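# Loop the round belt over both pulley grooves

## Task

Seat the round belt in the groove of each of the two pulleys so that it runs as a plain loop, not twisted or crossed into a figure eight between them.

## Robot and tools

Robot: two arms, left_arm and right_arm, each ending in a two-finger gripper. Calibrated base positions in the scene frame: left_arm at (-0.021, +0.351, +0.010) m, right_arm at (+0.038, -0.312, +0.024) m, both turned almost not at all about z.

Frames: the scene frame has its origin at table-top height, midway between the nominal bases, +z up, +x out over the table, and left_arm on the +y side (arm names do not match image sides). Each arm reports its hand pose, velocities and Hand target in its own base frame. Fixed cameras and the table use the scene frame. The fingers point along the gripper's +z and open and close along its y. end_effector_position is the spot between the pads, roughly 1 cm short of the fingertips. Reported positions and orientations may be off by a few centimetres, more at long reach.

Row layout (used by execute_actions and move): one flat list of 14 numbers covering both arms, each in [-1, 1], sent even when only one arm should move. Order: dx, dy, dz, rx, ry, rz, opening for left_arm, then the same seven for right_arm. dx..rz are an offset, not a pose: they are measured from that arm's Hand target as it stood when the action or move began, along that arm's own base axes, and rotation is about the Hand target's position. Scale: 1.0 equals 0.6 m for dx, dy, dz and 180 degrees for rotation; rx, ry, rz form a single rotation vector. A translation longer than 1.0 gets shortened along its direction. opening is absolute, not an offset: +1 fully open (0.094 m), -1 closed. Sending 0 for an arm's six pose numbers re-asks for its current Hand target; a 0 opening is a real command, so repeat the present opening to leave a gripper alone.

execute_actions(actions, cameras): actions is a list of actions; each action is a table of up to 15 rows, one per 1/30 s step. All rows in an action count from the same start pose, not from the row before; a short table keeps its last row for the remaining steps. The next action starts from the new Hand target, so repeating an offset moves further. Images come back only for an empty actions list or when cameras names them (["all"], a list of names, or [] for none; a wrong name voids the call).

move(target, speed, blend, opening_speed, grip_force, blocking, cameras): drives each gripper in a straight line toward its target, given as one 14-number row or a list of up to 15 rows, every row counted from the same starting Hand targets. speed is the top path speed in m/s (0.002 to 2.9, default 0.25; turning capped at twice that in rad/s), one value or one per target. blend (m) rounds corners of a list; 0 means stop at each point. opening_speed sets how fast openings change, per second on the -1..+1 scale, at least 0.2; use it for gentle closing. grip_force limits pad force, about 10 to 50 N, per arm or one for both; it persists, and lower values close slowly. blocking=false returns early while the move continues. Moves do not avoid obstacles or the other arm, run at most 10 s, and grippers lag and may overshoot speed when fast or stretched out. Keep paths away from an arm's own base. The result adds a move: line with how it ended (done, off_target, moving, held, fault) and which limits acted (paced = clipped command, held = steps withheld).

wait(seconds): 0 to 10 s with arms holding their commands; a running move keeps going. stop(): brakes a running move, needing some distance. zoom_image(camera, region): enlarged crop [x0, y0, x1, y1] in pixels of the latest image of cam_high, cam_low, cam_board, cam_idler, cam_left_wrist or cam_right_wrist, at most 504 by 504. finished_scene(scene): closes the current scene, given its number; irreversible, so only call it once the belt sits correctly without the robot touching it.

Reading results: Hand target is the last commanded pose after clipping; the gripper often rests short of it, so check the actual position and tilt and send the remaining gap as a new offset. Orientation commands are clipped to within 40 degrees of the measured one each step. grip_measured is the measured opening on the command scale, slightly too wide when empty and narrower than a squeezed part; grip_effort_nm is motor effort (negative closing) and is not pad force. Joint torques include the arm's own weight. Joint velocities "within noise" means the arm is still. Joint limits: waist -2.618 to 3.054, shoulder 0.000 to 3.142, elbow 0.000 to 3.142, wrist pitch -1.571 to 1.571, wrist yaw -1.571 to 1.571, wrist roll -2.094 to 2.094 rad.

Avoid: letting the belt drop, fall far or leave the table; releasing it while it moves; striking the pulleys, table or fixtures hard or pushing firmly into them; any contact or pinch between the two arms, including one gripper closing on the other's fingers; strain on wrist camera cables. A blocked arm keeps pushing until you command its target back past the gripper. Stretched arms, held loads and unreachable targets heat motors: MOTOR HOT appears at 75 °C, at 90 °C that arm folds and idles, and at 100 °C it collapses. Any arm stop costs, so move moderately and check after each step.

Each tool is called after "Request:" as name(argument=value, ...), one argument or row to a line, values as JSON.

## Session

Request:
execute_actions(
  actions=[],
)

Scene clock: 0.00 s.
left_arm: end_effector_position=(+0.3873, +0.0255, +0.0889) grip_measured=+1.000 grip_effort_nm=n/a end_effector_quat_wxyz=(+0.561, -0.074, +0.822, +0.063) | right_arm: end_effector_position=(+0.3780, -0.0286, +0.0693) grip_measured=+1.000 grip_effort_nm=n/a end_effector_quat_wxyz=(+0.544, +0.059, +0.830, -0.109)
Joint positions: left_arm=[-0.031 1.507 0.366 0.761 -0.217 -0.064 0.094] | right_arm=[0.063 1.564 0.331 0.819 0.306 0.005 0.094]
Joint velocities: within noise
Joint torques (N m): no reading
Motor temperatures (°C): left_arm=[27 29 28 29 25 25 27] | right_arm=[26 31 28 27 24 27 26]
Heat: left arm: 29 °C; right arm: 31 °C.
Hand target: left_arm +0.3922, +0.0254, +0.1005; +0.576, -0.076, +0.811, +0.061 | right_arm +0.3810, -0.0284, +0.0751; +0.551, +0.060, +0.825, -0.108
Tool commands: left_gripper/opening=+1.0 right_gripper/opening=+1.0
camera_calibration:
cam_left_wrist: T_world_to_cam=[[0.195576, -0.980444, -0.0218814, -0.0499233], [-0.699828, -0.1239, -0.703484, 0.377665], [0.687016, 0.152898, -0.710374, -0.120427], [0, 0, 0, 1]] pos_world=[0.3568, 0.0162587, 0.17904]
cam_right_wrist: T_world_to_cam=[[-0.218941, -0.968424, 0.119245, 0.0488688], [-0.737148, 0.0840959, -0.670477, 0.366376], [0.639279, -0.234696, -0.732284, -0.106694], [0, 0, 0, 1]] pos_world=[0.34898, -0.00852568, 0.16169]

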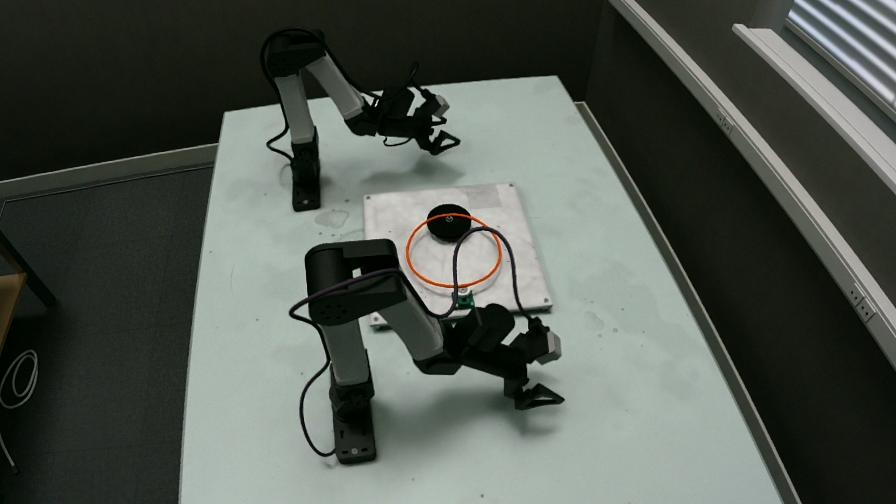

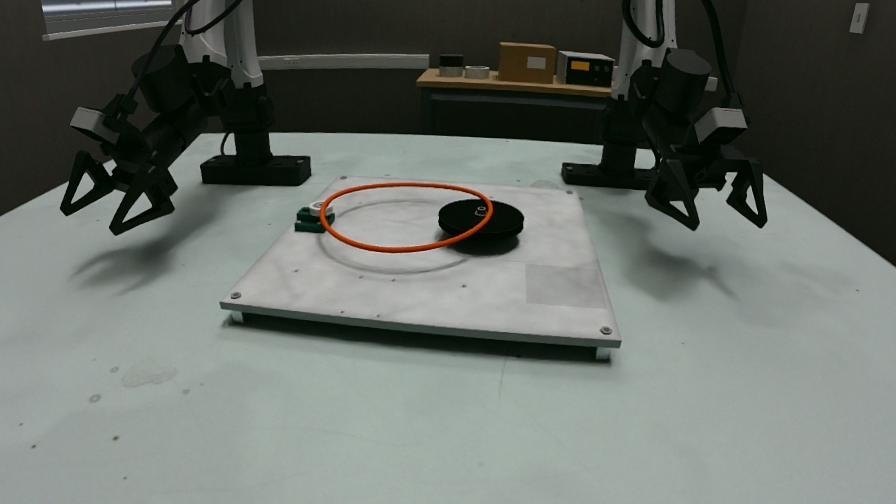

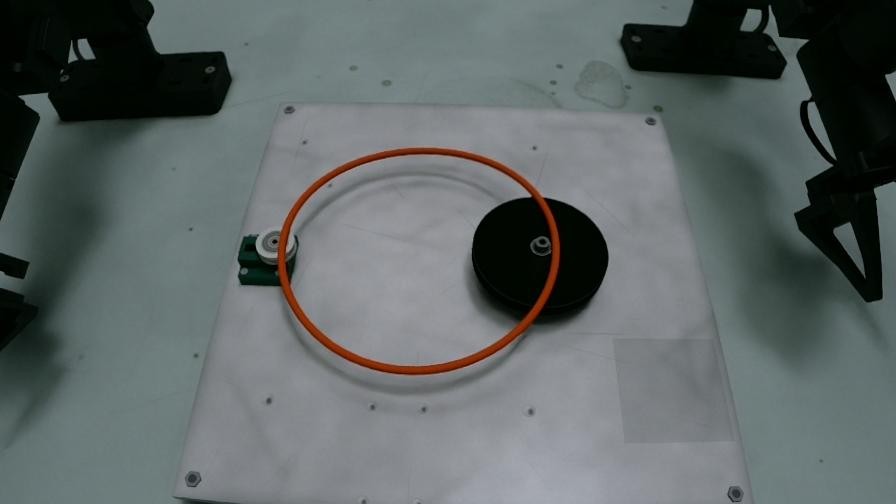

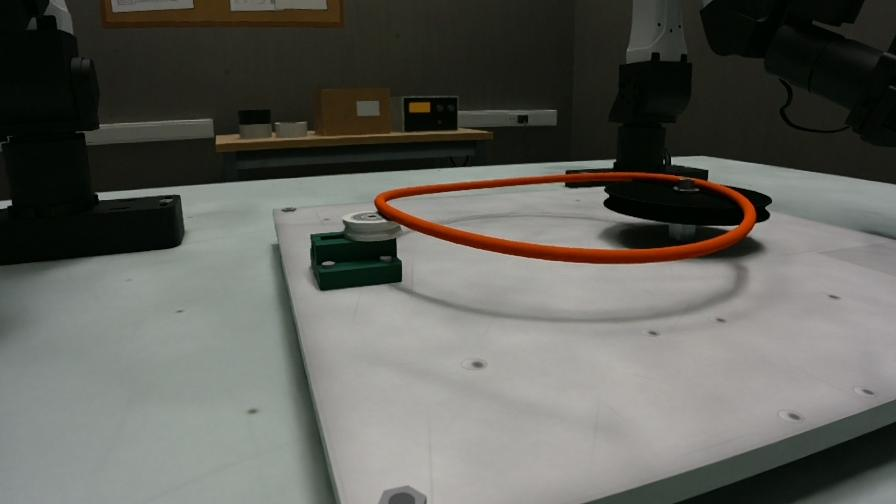

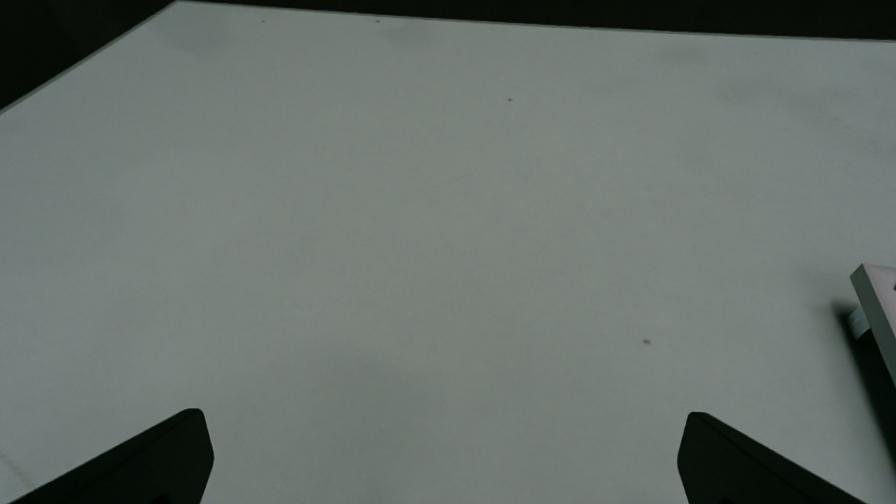

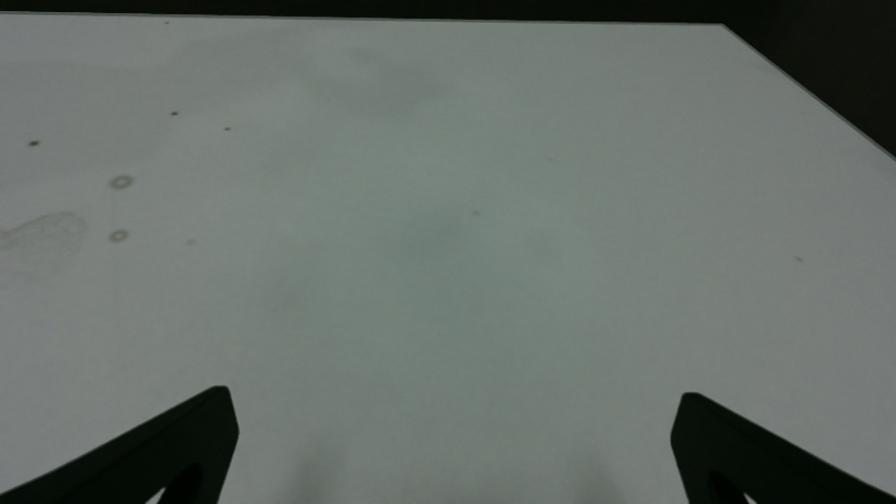

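Request:
move(
  target=[
    [0,0,0,0,0,0,1,0,0.05,0.2,0,0,0,-0.4],
    [0,0,0,0,0,0,1,-0.242,0.43,0.1,0.152,0.349,-0.081,-0.5],
  ],
  blend=0.04,
  cameras=["cam_board","cam_idler","cam_right_wrist"],
)

Scene clock: 6.93 s.
left_arm: end_effector_position=(+0.3872, +0.0255, +0.0888) grip_measured=+1.000 grip_effort_nm=0.02 end_effector_quat_wxyz=(+0.561, -0.074, +0.822, +0.063) | right_arm: end_effector_position=(+0.2360, +0.2242, +0.1320) grip_measured=-0.498 grip_effort_nm=-0.06 end_effector_quat_wxyz=(+0.006, +0.213, +0.977, -0.005)
Joint positions: left_arm=[-0.031 1.507 0.366 0.761 -0.217 -0.064 0.094] | right_arm=[0.768 1.776 1.568 -1.364 0.016 1.197 0.024]
Joint torques (N m): left_arm=[0.13 -5.35 6.31 2.02 0 0.09] | right_arm=[0.08 -5.86 7.86 0.11 -0.03 0.23]
Heat: left arm: 33 °C; right arm: 31 °C.
Hand target: left_arm +0.3922, +0.0254, +0.1005; +0.576, -0.076, +0.811, +0.061 | right_arm +0.2358, +0.2296, +0.1352; +0.000, +0.216, +0.976, +0.000
Off the commanded pose: left_arm 0.013 m, 2 deg | right_arm 0.006 m, 1 deg.
move: off_target (left_arm)
camera_calibration:
cam_right_wrist: T_world_to_cam=[[-0.415011, -0.909757, 0.0103704, 0.302506], [-0.829811, 0.383166, 0.405705, 0.0951195], [-0.373067, 0.159767, -0.913945, 0.263756], [0, 0, 0, 1]] pos_world=[0.302873, 0.196622, 0.19933]
Images, in order (width x height): cam_board 896x504, cam_idler 896x504, cam_right_wrist 896x504.

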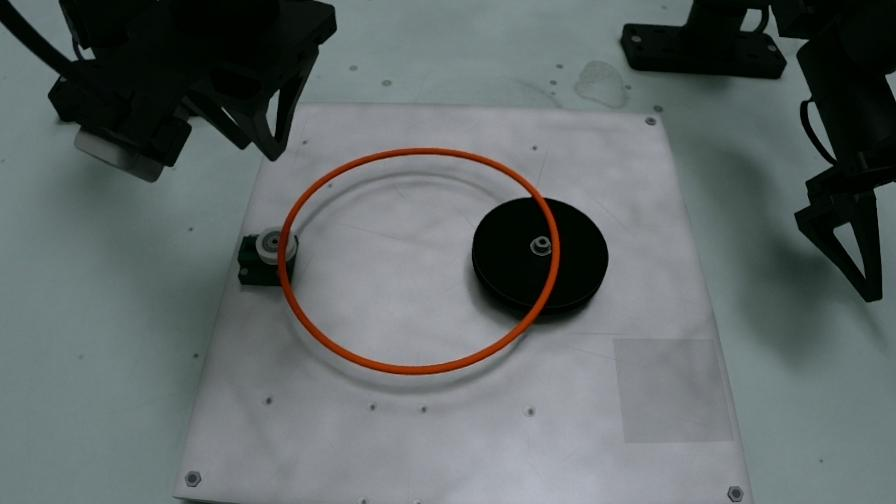

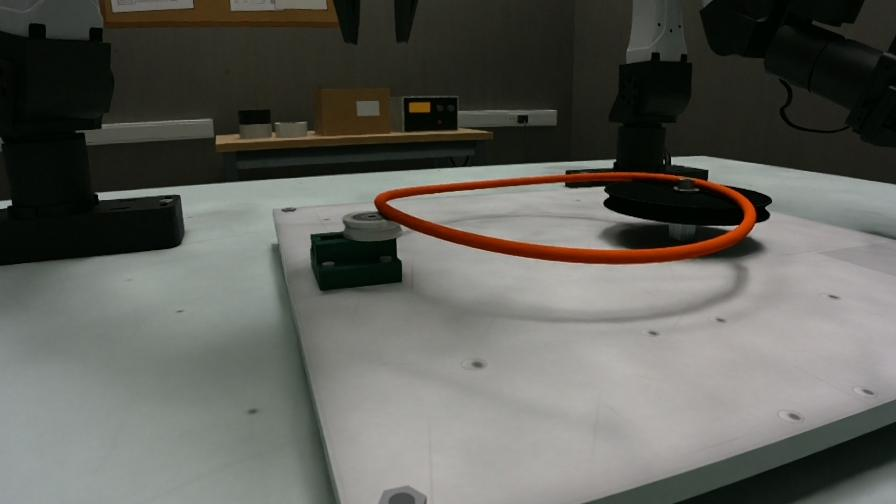

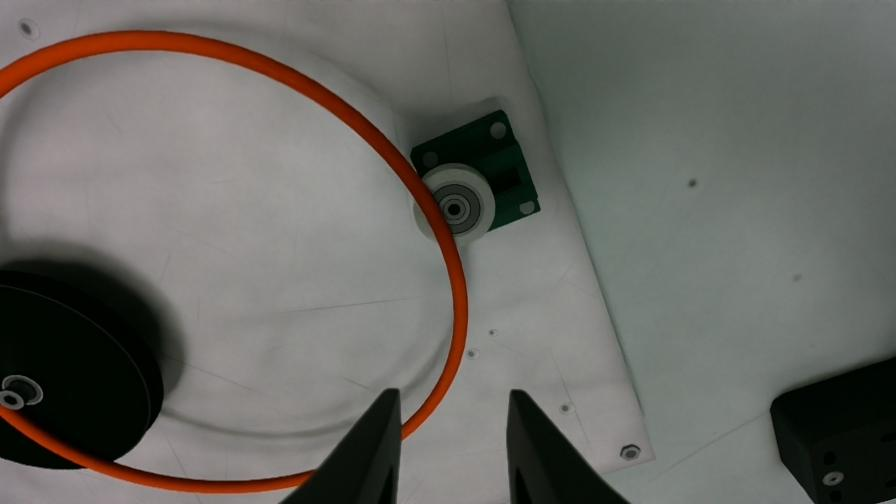

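Request:
move(
  target=[
    [0,0,0,0,0,0,1,-0.04,-0.006,-0.09,0,0,0,-0.5],
  ],
  speed=0.12,
  cameras=["cam_idler","cam_right_wrist"],
)

Scene clock: 9.10 s.
left_arm: end_effector_position=(+0.3872, +0.0255, +0.0888) grip_measured=+1.000 grip_effort_nm=0.02 end_effector_quat_wxyz=(+0.561, -0.074, +0.822, +0.063) | right_arm: end_effector_position=(+0.2131, +0.2217, +0.0746) grip_measured=-0.498 grip_effort_nm=-0.06 end_effector_quat_wxyz=(-0.004, +0.213, +0.977, -0.020)
Joint positions: left_arm=[-0.031 1.507 0.366 0.761 -0.217 -0.064 0.094] | right_arm=[0.813 1.76 1.319 -1.168 0.013 1.242 0.024]
Joint torques (N m): left_arm=[0.13 -5.35 6.31 2.02 0 0.09] | right_arm=[0.31 -9.09 4.89 0.35 -0.03 0.23]
Motor temperatures (°C): left_arm=[27 29 29 34 25 25 27] | right_arm=[26 32 30 28 24 27 26]
Heat: left arm: 34 °C; right arm: 32 °C.
Hand target: left_arm +0.3922, +0.0254, +0.1005; +0.576, -0.076, +0.811, +0.061 | right_arm +0.2118, +0.2260, +0.0811; +0.000, +0.216, +0.976, -0.001
Off the commanded pose: left_arm 0.013 m, 2 deg | right_arm 0.008 m, 2 deg.
move: off_target (left_arm)
camera_calibration:
cam_right_wrist: T_world_to_cam=[[-0.415002, -0.908803, 0.0430051, 0.288667], [-0.818549, 0.393587, 0.41841, 0.0946832], [-0.397179, 0.13844, -0.907239, 0.212525], [0, 0, 0, 1]] pos_world=[0.281711, 0.195654, 0.140781]
Images, in order (width x height): cam_idler 896x504, cam_right_wrist 896x504.

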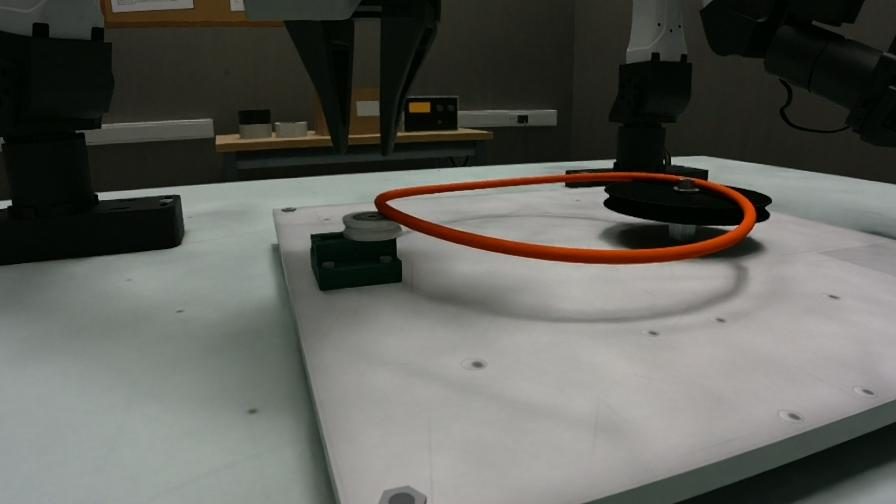

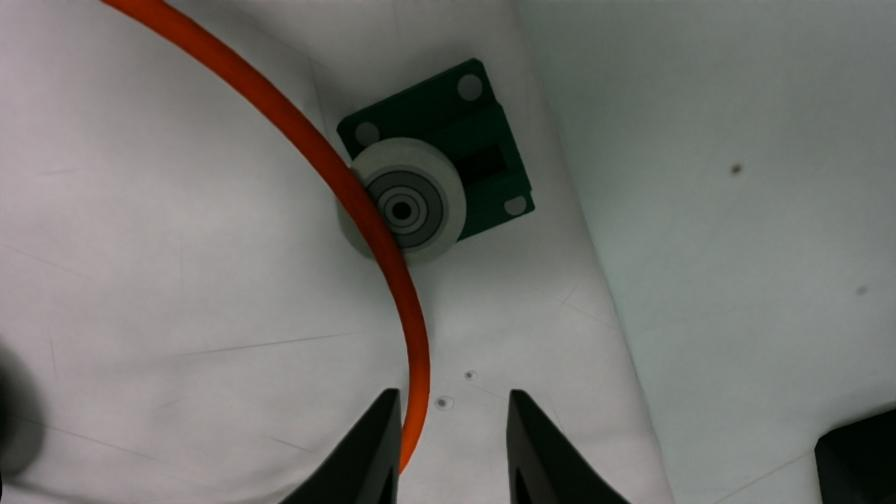

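Request:
move(
  target=[
    [0,0,0,0,0,0,1,0.006,0.013,-0.03,0,0,0,-0.5],
    [0,0,0,0,0,0,1,0.006,0.013,-0.056,0,0,0,-0.5],
  ],
  speed=0.08,
  blend=0.005,
  cameras=["cam_idler","cam_right_wrist"],
)

Request:
zoom_image(
  camera="cam_idler",
  region=[320, 130, 480, 260],
)

Scene clock: 10.93 s.
left_arm: end_effector_position=(+0.3872, +0.0255, +0.0888) grip_measured=+1.000 grip_effort_nm=0.02 end_effector_quat_wxyz=(+0.561, -0.074, +0.822, +0.063) | right_arm: end_effector_position=(+0.2176, +0.2302, +0.0523) grip_measured=-0.498 grip_effort_nm=-0.06 end_effector_quat_wxyz=(+0.006, +0.214, +0.977, -0.003)
Joint positions: left_arm=[-0.031 1.507 0.366 0.761 -0.217 -0.064 0.094] | right_arm=[0.821 1.78 1.252 -1.043 0.013 1.251 0.024]
Joint torques (N m): left_arm=[0.12 -5.35 6.32 2.02 0 0.09] | right_arm=[0.18 -5.82 5 0.43 0.01 0.22]
Heat: left arm: 34 °C; right arm: 32 °C.
Hand target: left_arm +0.3922, +0.0254, +0.1005; +0.576, -0.076, +0.811, +0.061 | right_arm +0.2153, +0.2338, +0.0475; +0.000, +0.216, +0.976, +0.000
Off the commanded pose: left_arm 0.013 m, 2 deg | right_arm 0.006 m, 1 deg.
move: off_target (left_arm)
camera_calibration:
cam_right_wrist: T_world_to_cam=[[-0.416736, -0.909004, 0.00650112, 0.301586], [-0.82908, 0.383008, 0.407348, 0.109711], [-0.372771, 0.164366, -0.91325, 0.18197], [0, 0, 0, 1]] pos_world=[0.284474, 0.202213, 0.119533]
Images, in order (width x height): cam_idler 896x504, cam_right_wrist 896x504.

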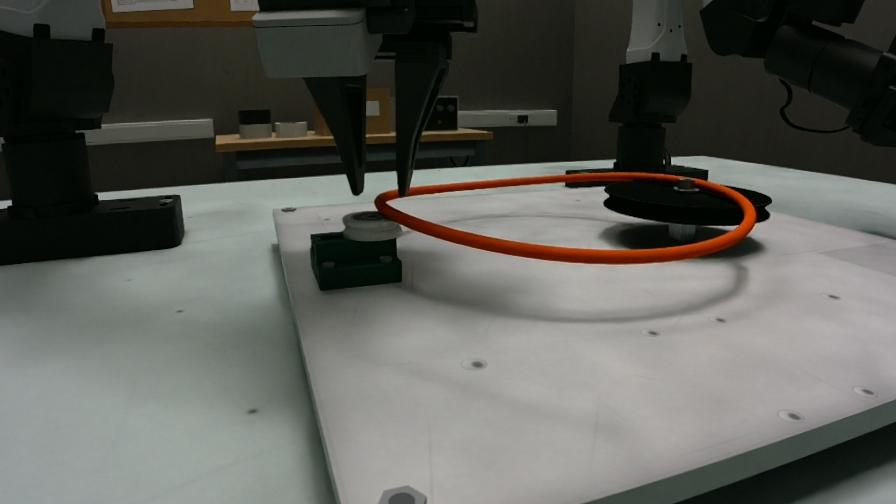

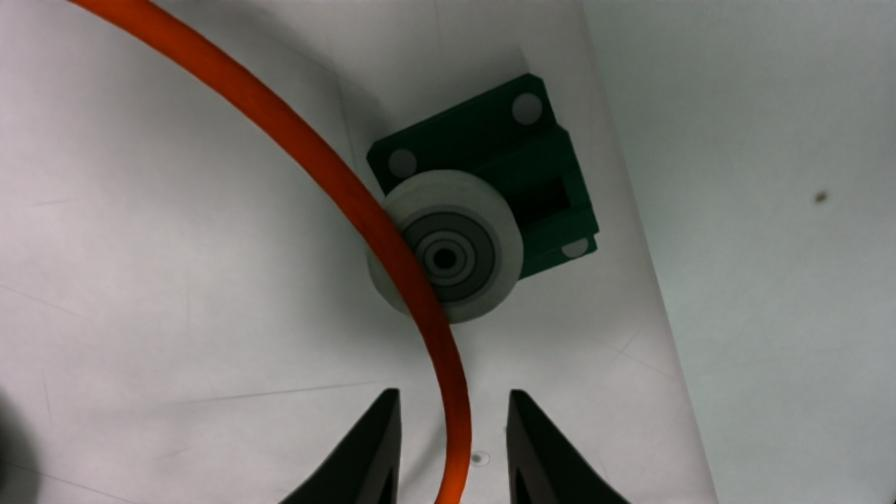

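Scaled by 3.150 from the camera's 896x504 image, which has a finer 1280x720 frame.

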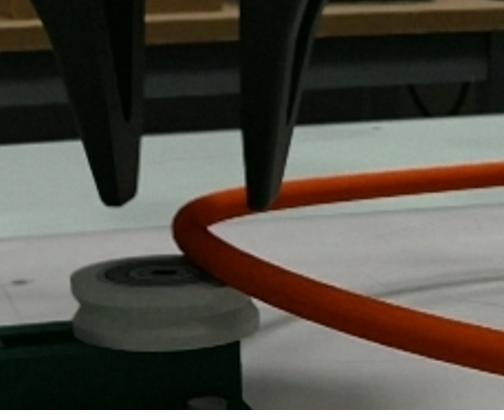

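Request:
move(
  target=[
    [0,0,0,0,0,0,1,0,0,-0.021,0,0,0,-0.5],
    [0,0,0,0,0,0,1,0,0,-0.021,0,0,0,-1],
  ],
  speed=0.06,
  grip_force=45,
  cameras=["cam_board","cam_idler","cam_right_wrist"],
)

Request:
zoom_image(
  camera="cam_idler",
  region=[320, 130, 480, 260],
)

Scene clock: 13.50 s.
left_arm: end_effector_position=(+0.3872, +0.0255, +0.0888) grip_measured=+1.000 grip_effort_nm=0.02 end_effector_quat_wxyz=(+0.561, -0.074, +0.822, +0.063) | right_arm: end_effector_position=(+0.2183, +0.2309, +0.0408) grip_measured=-0.893 grip_effort_nm=-0.83 end_effector_quat_wxyz=(+0.007, +0.214, +0.977, -0.001)
Joint positions: left_arm=[-0.031 1.507 0.366 0.761 -0.217 -0.064 0.094] | right_arm=[0.821 1.793 1.221 -0.994 0.013 1.251 0.005]
Joint torques (N m): left_arm=[0.13 -5.35 6.31 2.02 0 0.09] | right_arm=[0.44 -5.75 4.67 0.44 0 0.25]
Heat: left arm: 35 °C; right arm: 32 °C.
Hand target: left_arm +0.3922, +0.0254, +0.1005; +0.576, -0.076, +0.811, +0.061 | right_arm +0.2154, +0.2339, +0.0349; +0.000, +0.216, +0.976, +0.000
Off the commanded pose: left_arm 0.013 m, 2 deg | right_arm 0.007 m, 1 deg.
grip_force (N): 45, 45
move: off_target (left_arm)
camera_calibration:
cam_right_wrist: T_world_to_cam=[[-0.416736, -0.909024, 0.00250105, 0.302754], [-0.830245, 0.381738, 0.406163, 0.115292], [-0.370167, 0.167186, -0.913797, 0.170413], [0, 0, 0, 1]] pos_world=[0.28497, 0.202708, 0.108138]
Images, in order (width x height): cam_board 896x504, cam_idler 896x504, cam_right_wrist 896x504.

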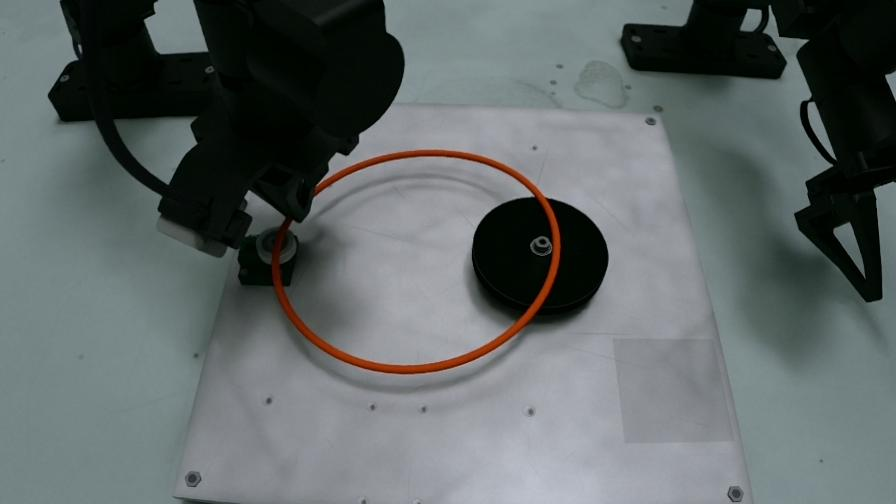

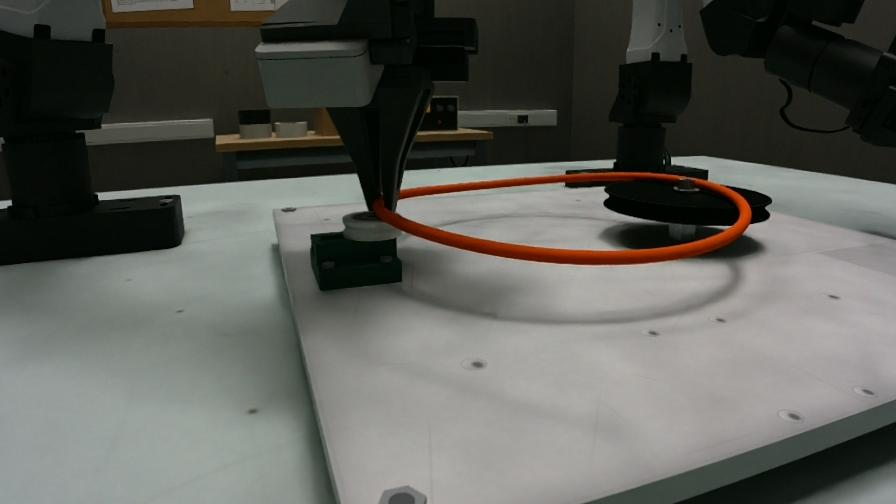

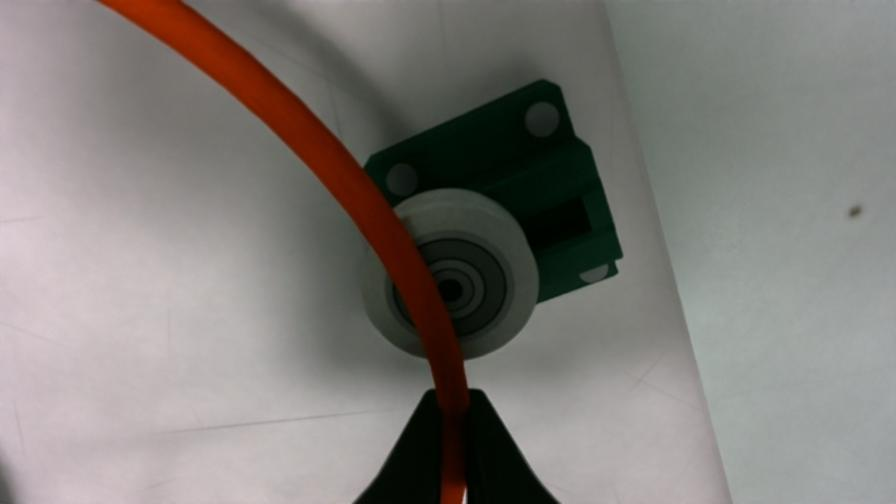

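Scaled by 3.150 from the camera's 896x504 image, which has a finer 1280x720 frame.

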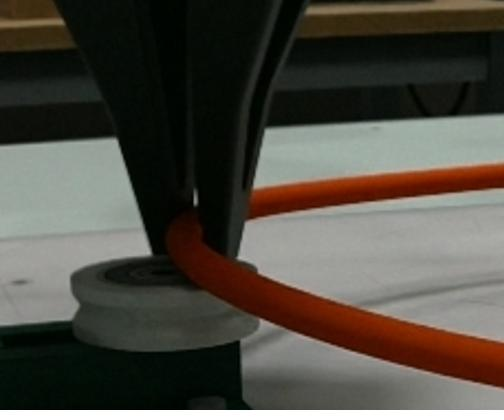

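Request:
move(
  target=[
    [0,0,0,0,0,0,1,0,0.0,0.2,0,0,0,-1],
    [0,0,0,0,0,0,1,0.058,0.12,0.25,0.0965,-0.021,0.137,-1],
  ],
  speed=0.12,
  blend=0.02,
  cameras=["cam_low","cam_board","cam_idler"],
)

Scene clock: 18.43 s.
left_arm: end_effector_position=(+0.3872, +0.0255, +0.0888) grip_measured=+1.000 grip_effort_nm=0.02 end_effector_quat_wxyz=(+0.561, -0.074, +0.822, +0.063) | right_arm: end_effector_position=(+0.2432, +0.2976, +0.1797) grip_measured=-0.895 grip_effort_nm=-0.92 end_effector_quat_wxyz=(-0.005, +0.004, +0.991, +0.135)
Joint positions: left_arm=[-0.031 1.507 0.366 0.761 -0.217 -0.064 0.094] | right_arm=[0.798 1.839 1.806 -1.349 -0.195 0.824 0.005]
Joint torques (N m): left_arm=[0.13 -5.35 6.32 2.02 0 0.09] | right_arm=[-0.9 -6.38 8.21 0.87 -0.19 -0.01]
Heat: left arm: 37 °C; right arm: 33 °C.
Hand target: left_arm +0.3922, +0.0254, +0.1005; +0.576, -0.076, +0.811, +0.061 | right_arm +0.2502, +0.3059, +0.1849; +0.000, +0.000, +0.988, +0.153
Off the commanded pose: left_arm 0.013 m, 2 deg | right_arm 0.012 m, 2 deg.
grip_force (N): 45, 45
move: off_target (left_arm, right_arm)
Images, in order (width x height): cam_low 896x504, cam_board 896x504, cam_idler 896x504.

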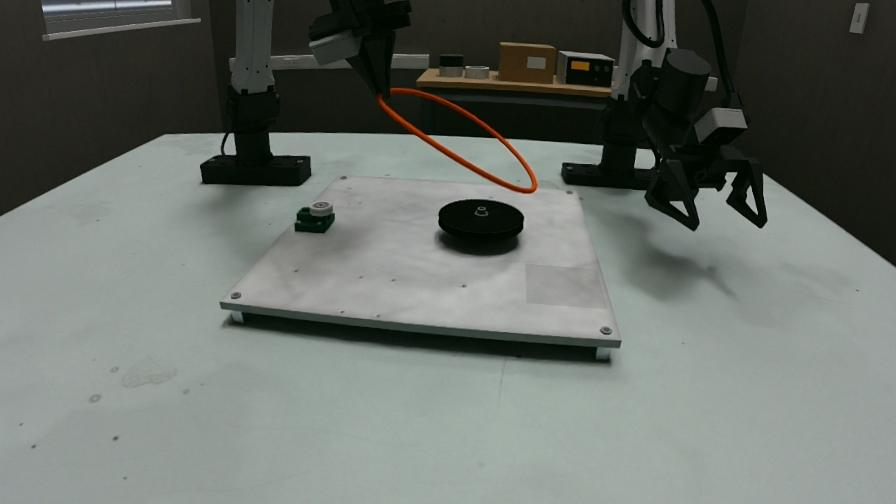

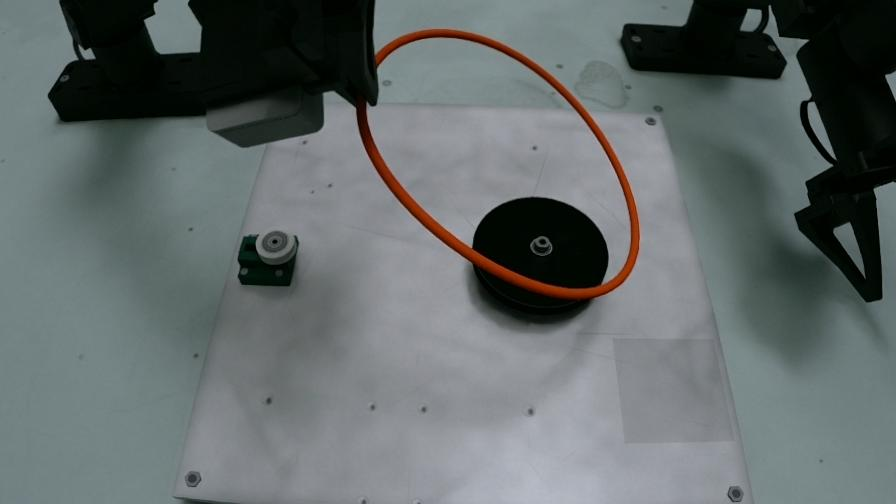

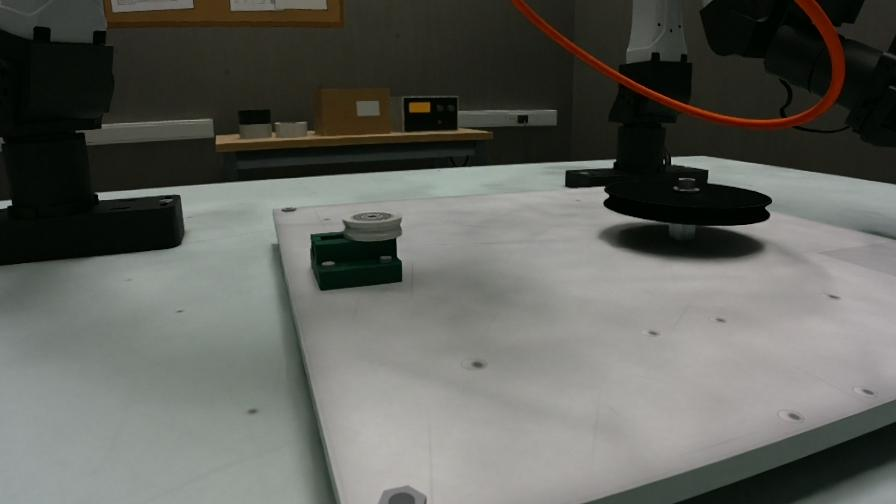

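Request:
move(
  target=[
    [0,0,0,0,0,0,1,0,0.012,0.0,0.08,-0.02,0,-1],
    [0,0,0,0,0,0,1,0.0,0.014,-0.12,0.08,-0.02,0,-1],
  ],
  speed=0.1,
  cameras=["cam_low","cam_board","cam_idler"],
)

Scene clock: 22.37 s.
left_arm: end_effector_position=(+0.3872, +0.0255, +0.0888) grip_measured=+1.000 grip_effort_nm=0.02 end_effector_quat_wxyz=(+0.561, -0.074, +0.822, +0.063) | right_arm: end_effector_position=(+0.2494, +0.3114, +0.1087) grip_measured=-0.895 grip_effort_nm=-0.92 end_effector_quat_wxyz=(+0.028, -0.003, +0.965, +0.261)
Joint positions: left_arm=[-0.031 1.507 0.366 0.761 -0.217 -0.064 0.094] | right_arm=[0.749 1.688 1.251 -0.716 -0.34 0.817 0.005]
Joint torques (N m): left_arm=[0.12 -5.35 6.31 2.02 0 0.09] | right_arm=[-0.57 -7.57 5.53 1.37 -0.29 0.05]
Heat: left arm: 37 °C; right arm: 33 °C.
Hand target: left_arm +0.3922, +0.0254, +0.1005; +0.576, -0.076, +0.811, +0.061 | right_arm +0.2501, +0.3142, +0.1128; +0.030, -0.004, +0.961, +0.275
Off the commanded pose: left_arm 0.013 m, 2 deg | right_arm 0.005 m, 2 deg.
grip_force (N): 45, 45
move: off_target (left_arm)
Images, in order (width x height): cam_low 896x504, cam_board 896x504, cam_idler 896x504.

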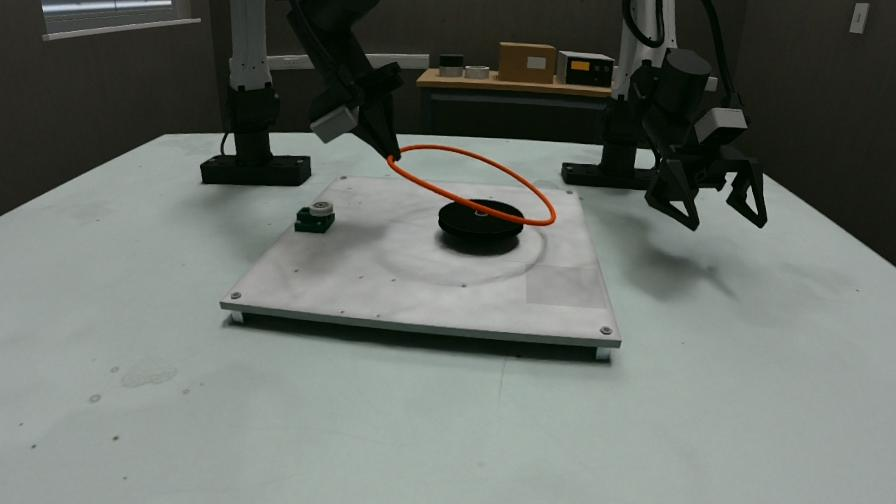

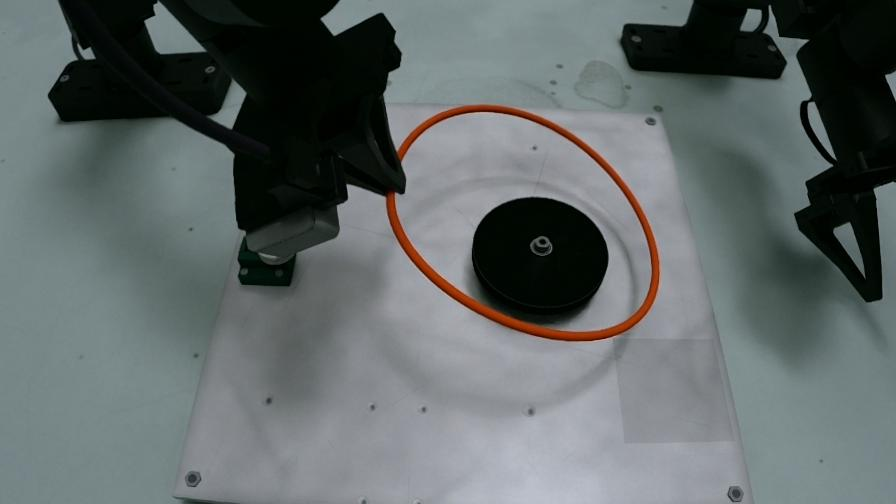

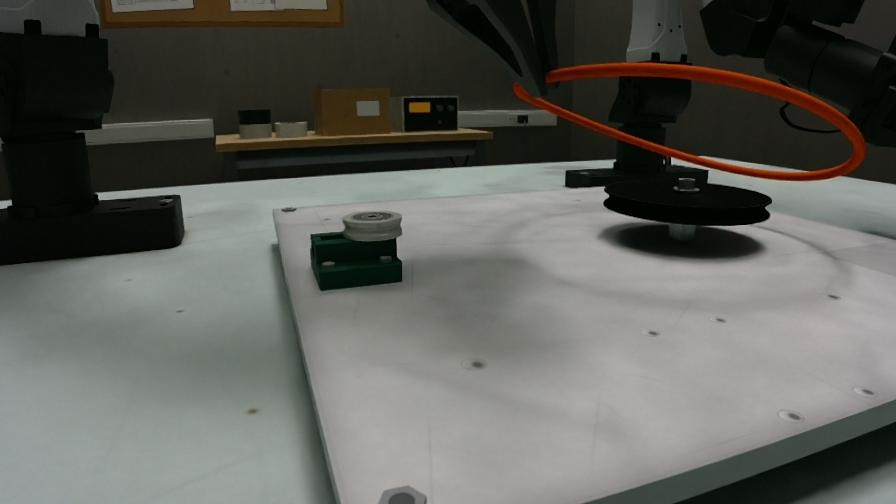

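Request:
move(
  target=[
    [0,0,0,0,0,0,1,0,0.0,-0.095,0.06,-0.02,0,-1],
  ],
  speed=0.1,
  cameras=["cam_low","cam_board","cam_idler"],
)

Request:
zoom_image(
  camera="cam_low",
  region=[360, 160, 600, 280],
)

Scene clock: 24.87 s.
left_arm: end_effector_position=(+0.3872, +0.0255, +0.0888) grip_measured=+1.000 grip_effort_nm=0.02 end_effector_quat_wxyz=(+0.561, -0.074, +0.822, +0.063) | right_arm: end_effector_position=(+0.2483, +0.3120, +0.0484) grip_measured=-0.895 grip_effort_nm=-0.92 end_effector_quat_wxyz=(+0.055, -0.010, +0.936, +0.349)
Joint positions: left_arm=[-0.031 1.507 0.366 0.761 -0.217 -0.064 0.094] | right_arm=[0.708 1.688 0.883 -0.18 -0.449 0.825 0.005]
Joint torques (N m): left_arm=[0.13 -5.35 6.31 2.02 0 0.1] | right_arm=[-0.77 -7.62 5.08 1.69 -0.28 0.2]
Heat: left arm: 38 °C; right arm: 34 °C.
Hand target: left_arm +0.3922, +0.0254, +0.1005; +0.576, -0.076, +0.811, +0.061 | right_arm +0.2502, +0.3143, +0.0559; +0.061, -0.010, +0.929, +0.364
Off the commanded pose: left_arm 0.013 m, 2 deg | right_arm 0.008 m, 2 deg.
grip_force (N): 45, 45
move: off_target (left_arm)
Images, in order (width x height): cam_low 896x504, cam_board 896x504, cam_idler 896x504.

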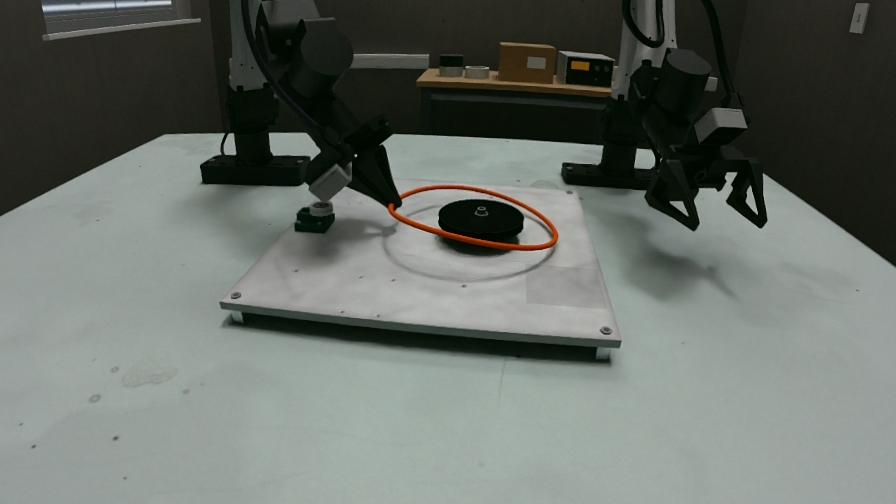

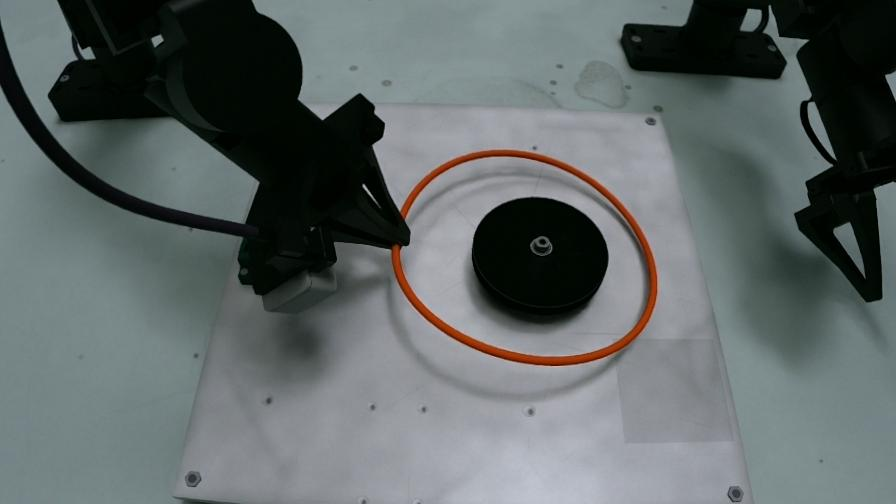

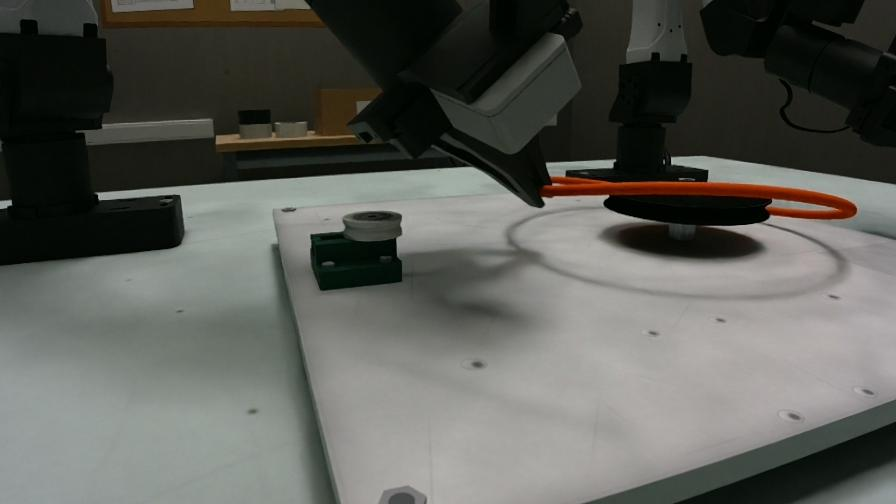

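Scaled by 2.100 from the camera's 896x504 image, which has a finer 1280x720 frame.

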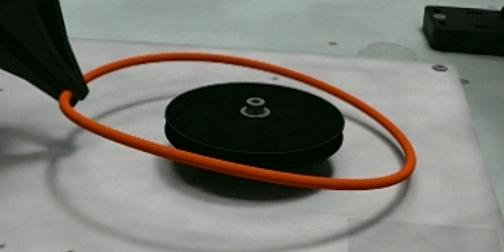

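Request:
move(
  target=[
    [0,0,0,0,0,0,1,0.0,-0.12,0.004,0,0,0,-1],
  ],
  speed=0.07,
  cameras=["cam_low","cam_board","cam_idler"],
)

Request:
zoom_image(
  camera="cam_low",
  region=[340, 160, 580, 280],
)

Request:
zoom_image(
  camera="cam_idler",
  region=[500, 150, 860, 270],
)

Scene clock: 27.37 s.
left_arm: end_effector_position=(+0.3872, +0.0255, +0.0888) grip_measured=+1.000 grip_effort_nm=0.02 end_effector_quat_wxyz=(+0.561, -0.074, +0.822, +0.063) | right_arm: end_effector_position=(+0.2526, +0.2434, +0.0516) grip_measured=-0.895 grip_effort_nm=-0.92 end_effector_quat_wxyz=(+0.057, -0.004, +0.933, +0.357)
Joint positions: left_arm=[-0.031 1.507 0.366 0.761 -0.217 -0.064 0.094] | right_arm=[0.498 1.558 0.764 -0.272 -0.564 0.639 0.005]
Joint torques (N m): left_arm=[0.13 -5.35 6.32 2.02 0 0.1] | right_arm=[-0.85 -7.56 5.07 1.18 -0.38 -0.04]
Heat: left arm: 38 °C; right arm: 34 °C.
Hand target: left_arm +0.3922, +0.0254, +0.1005; +0.576, -0.076, +0.811, +0.061 | right_arm +0.2502, +0.2422, +0.0583; +0.061, -0.010, +0.929, +0.364
Off the commanded pose: left_arm 0.013 m, 2 deg | right_arm 0.007 m, 1 deg.
grip_force (N): 45, 45
move: off_target (left_arm)
Images, in order (width x height): cam_low 896x504, cam_board 896x504, cam_idler 896x504.

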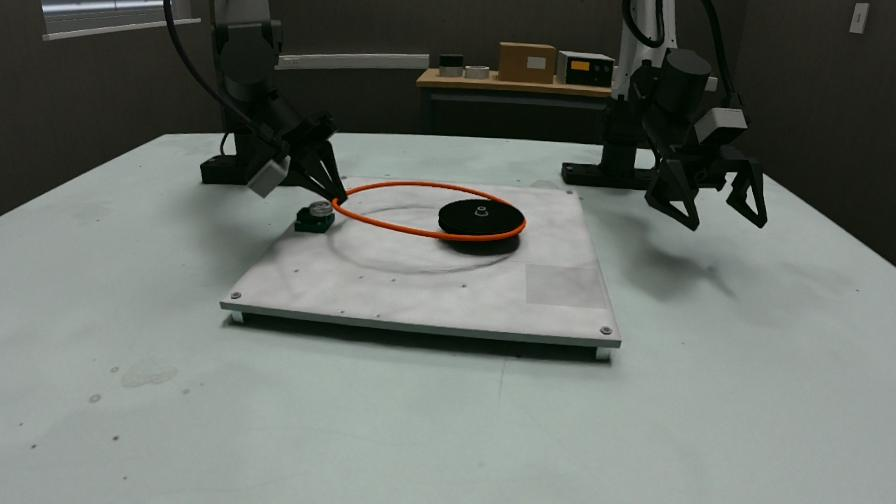

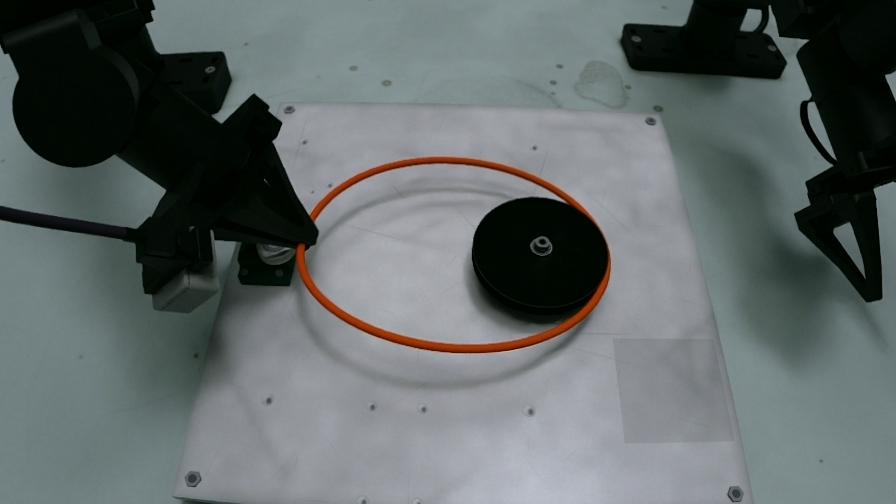

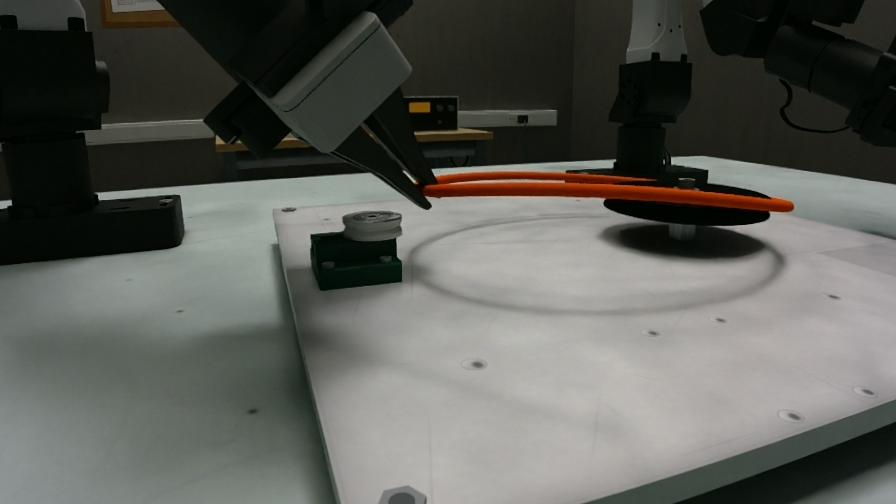

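Scaled by 2.100 from the camera's 896x504 image, which has a finer 1280x720 frame.

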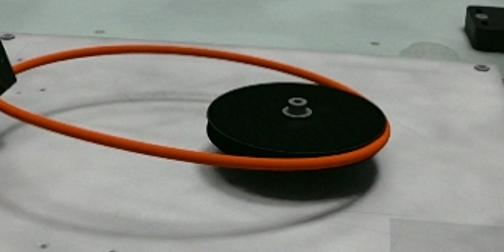

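Scaled by 1.400 from the camera's 896x504 image, which has a finer 1280x720 frame.

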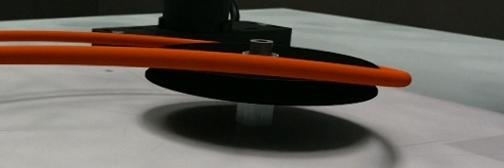

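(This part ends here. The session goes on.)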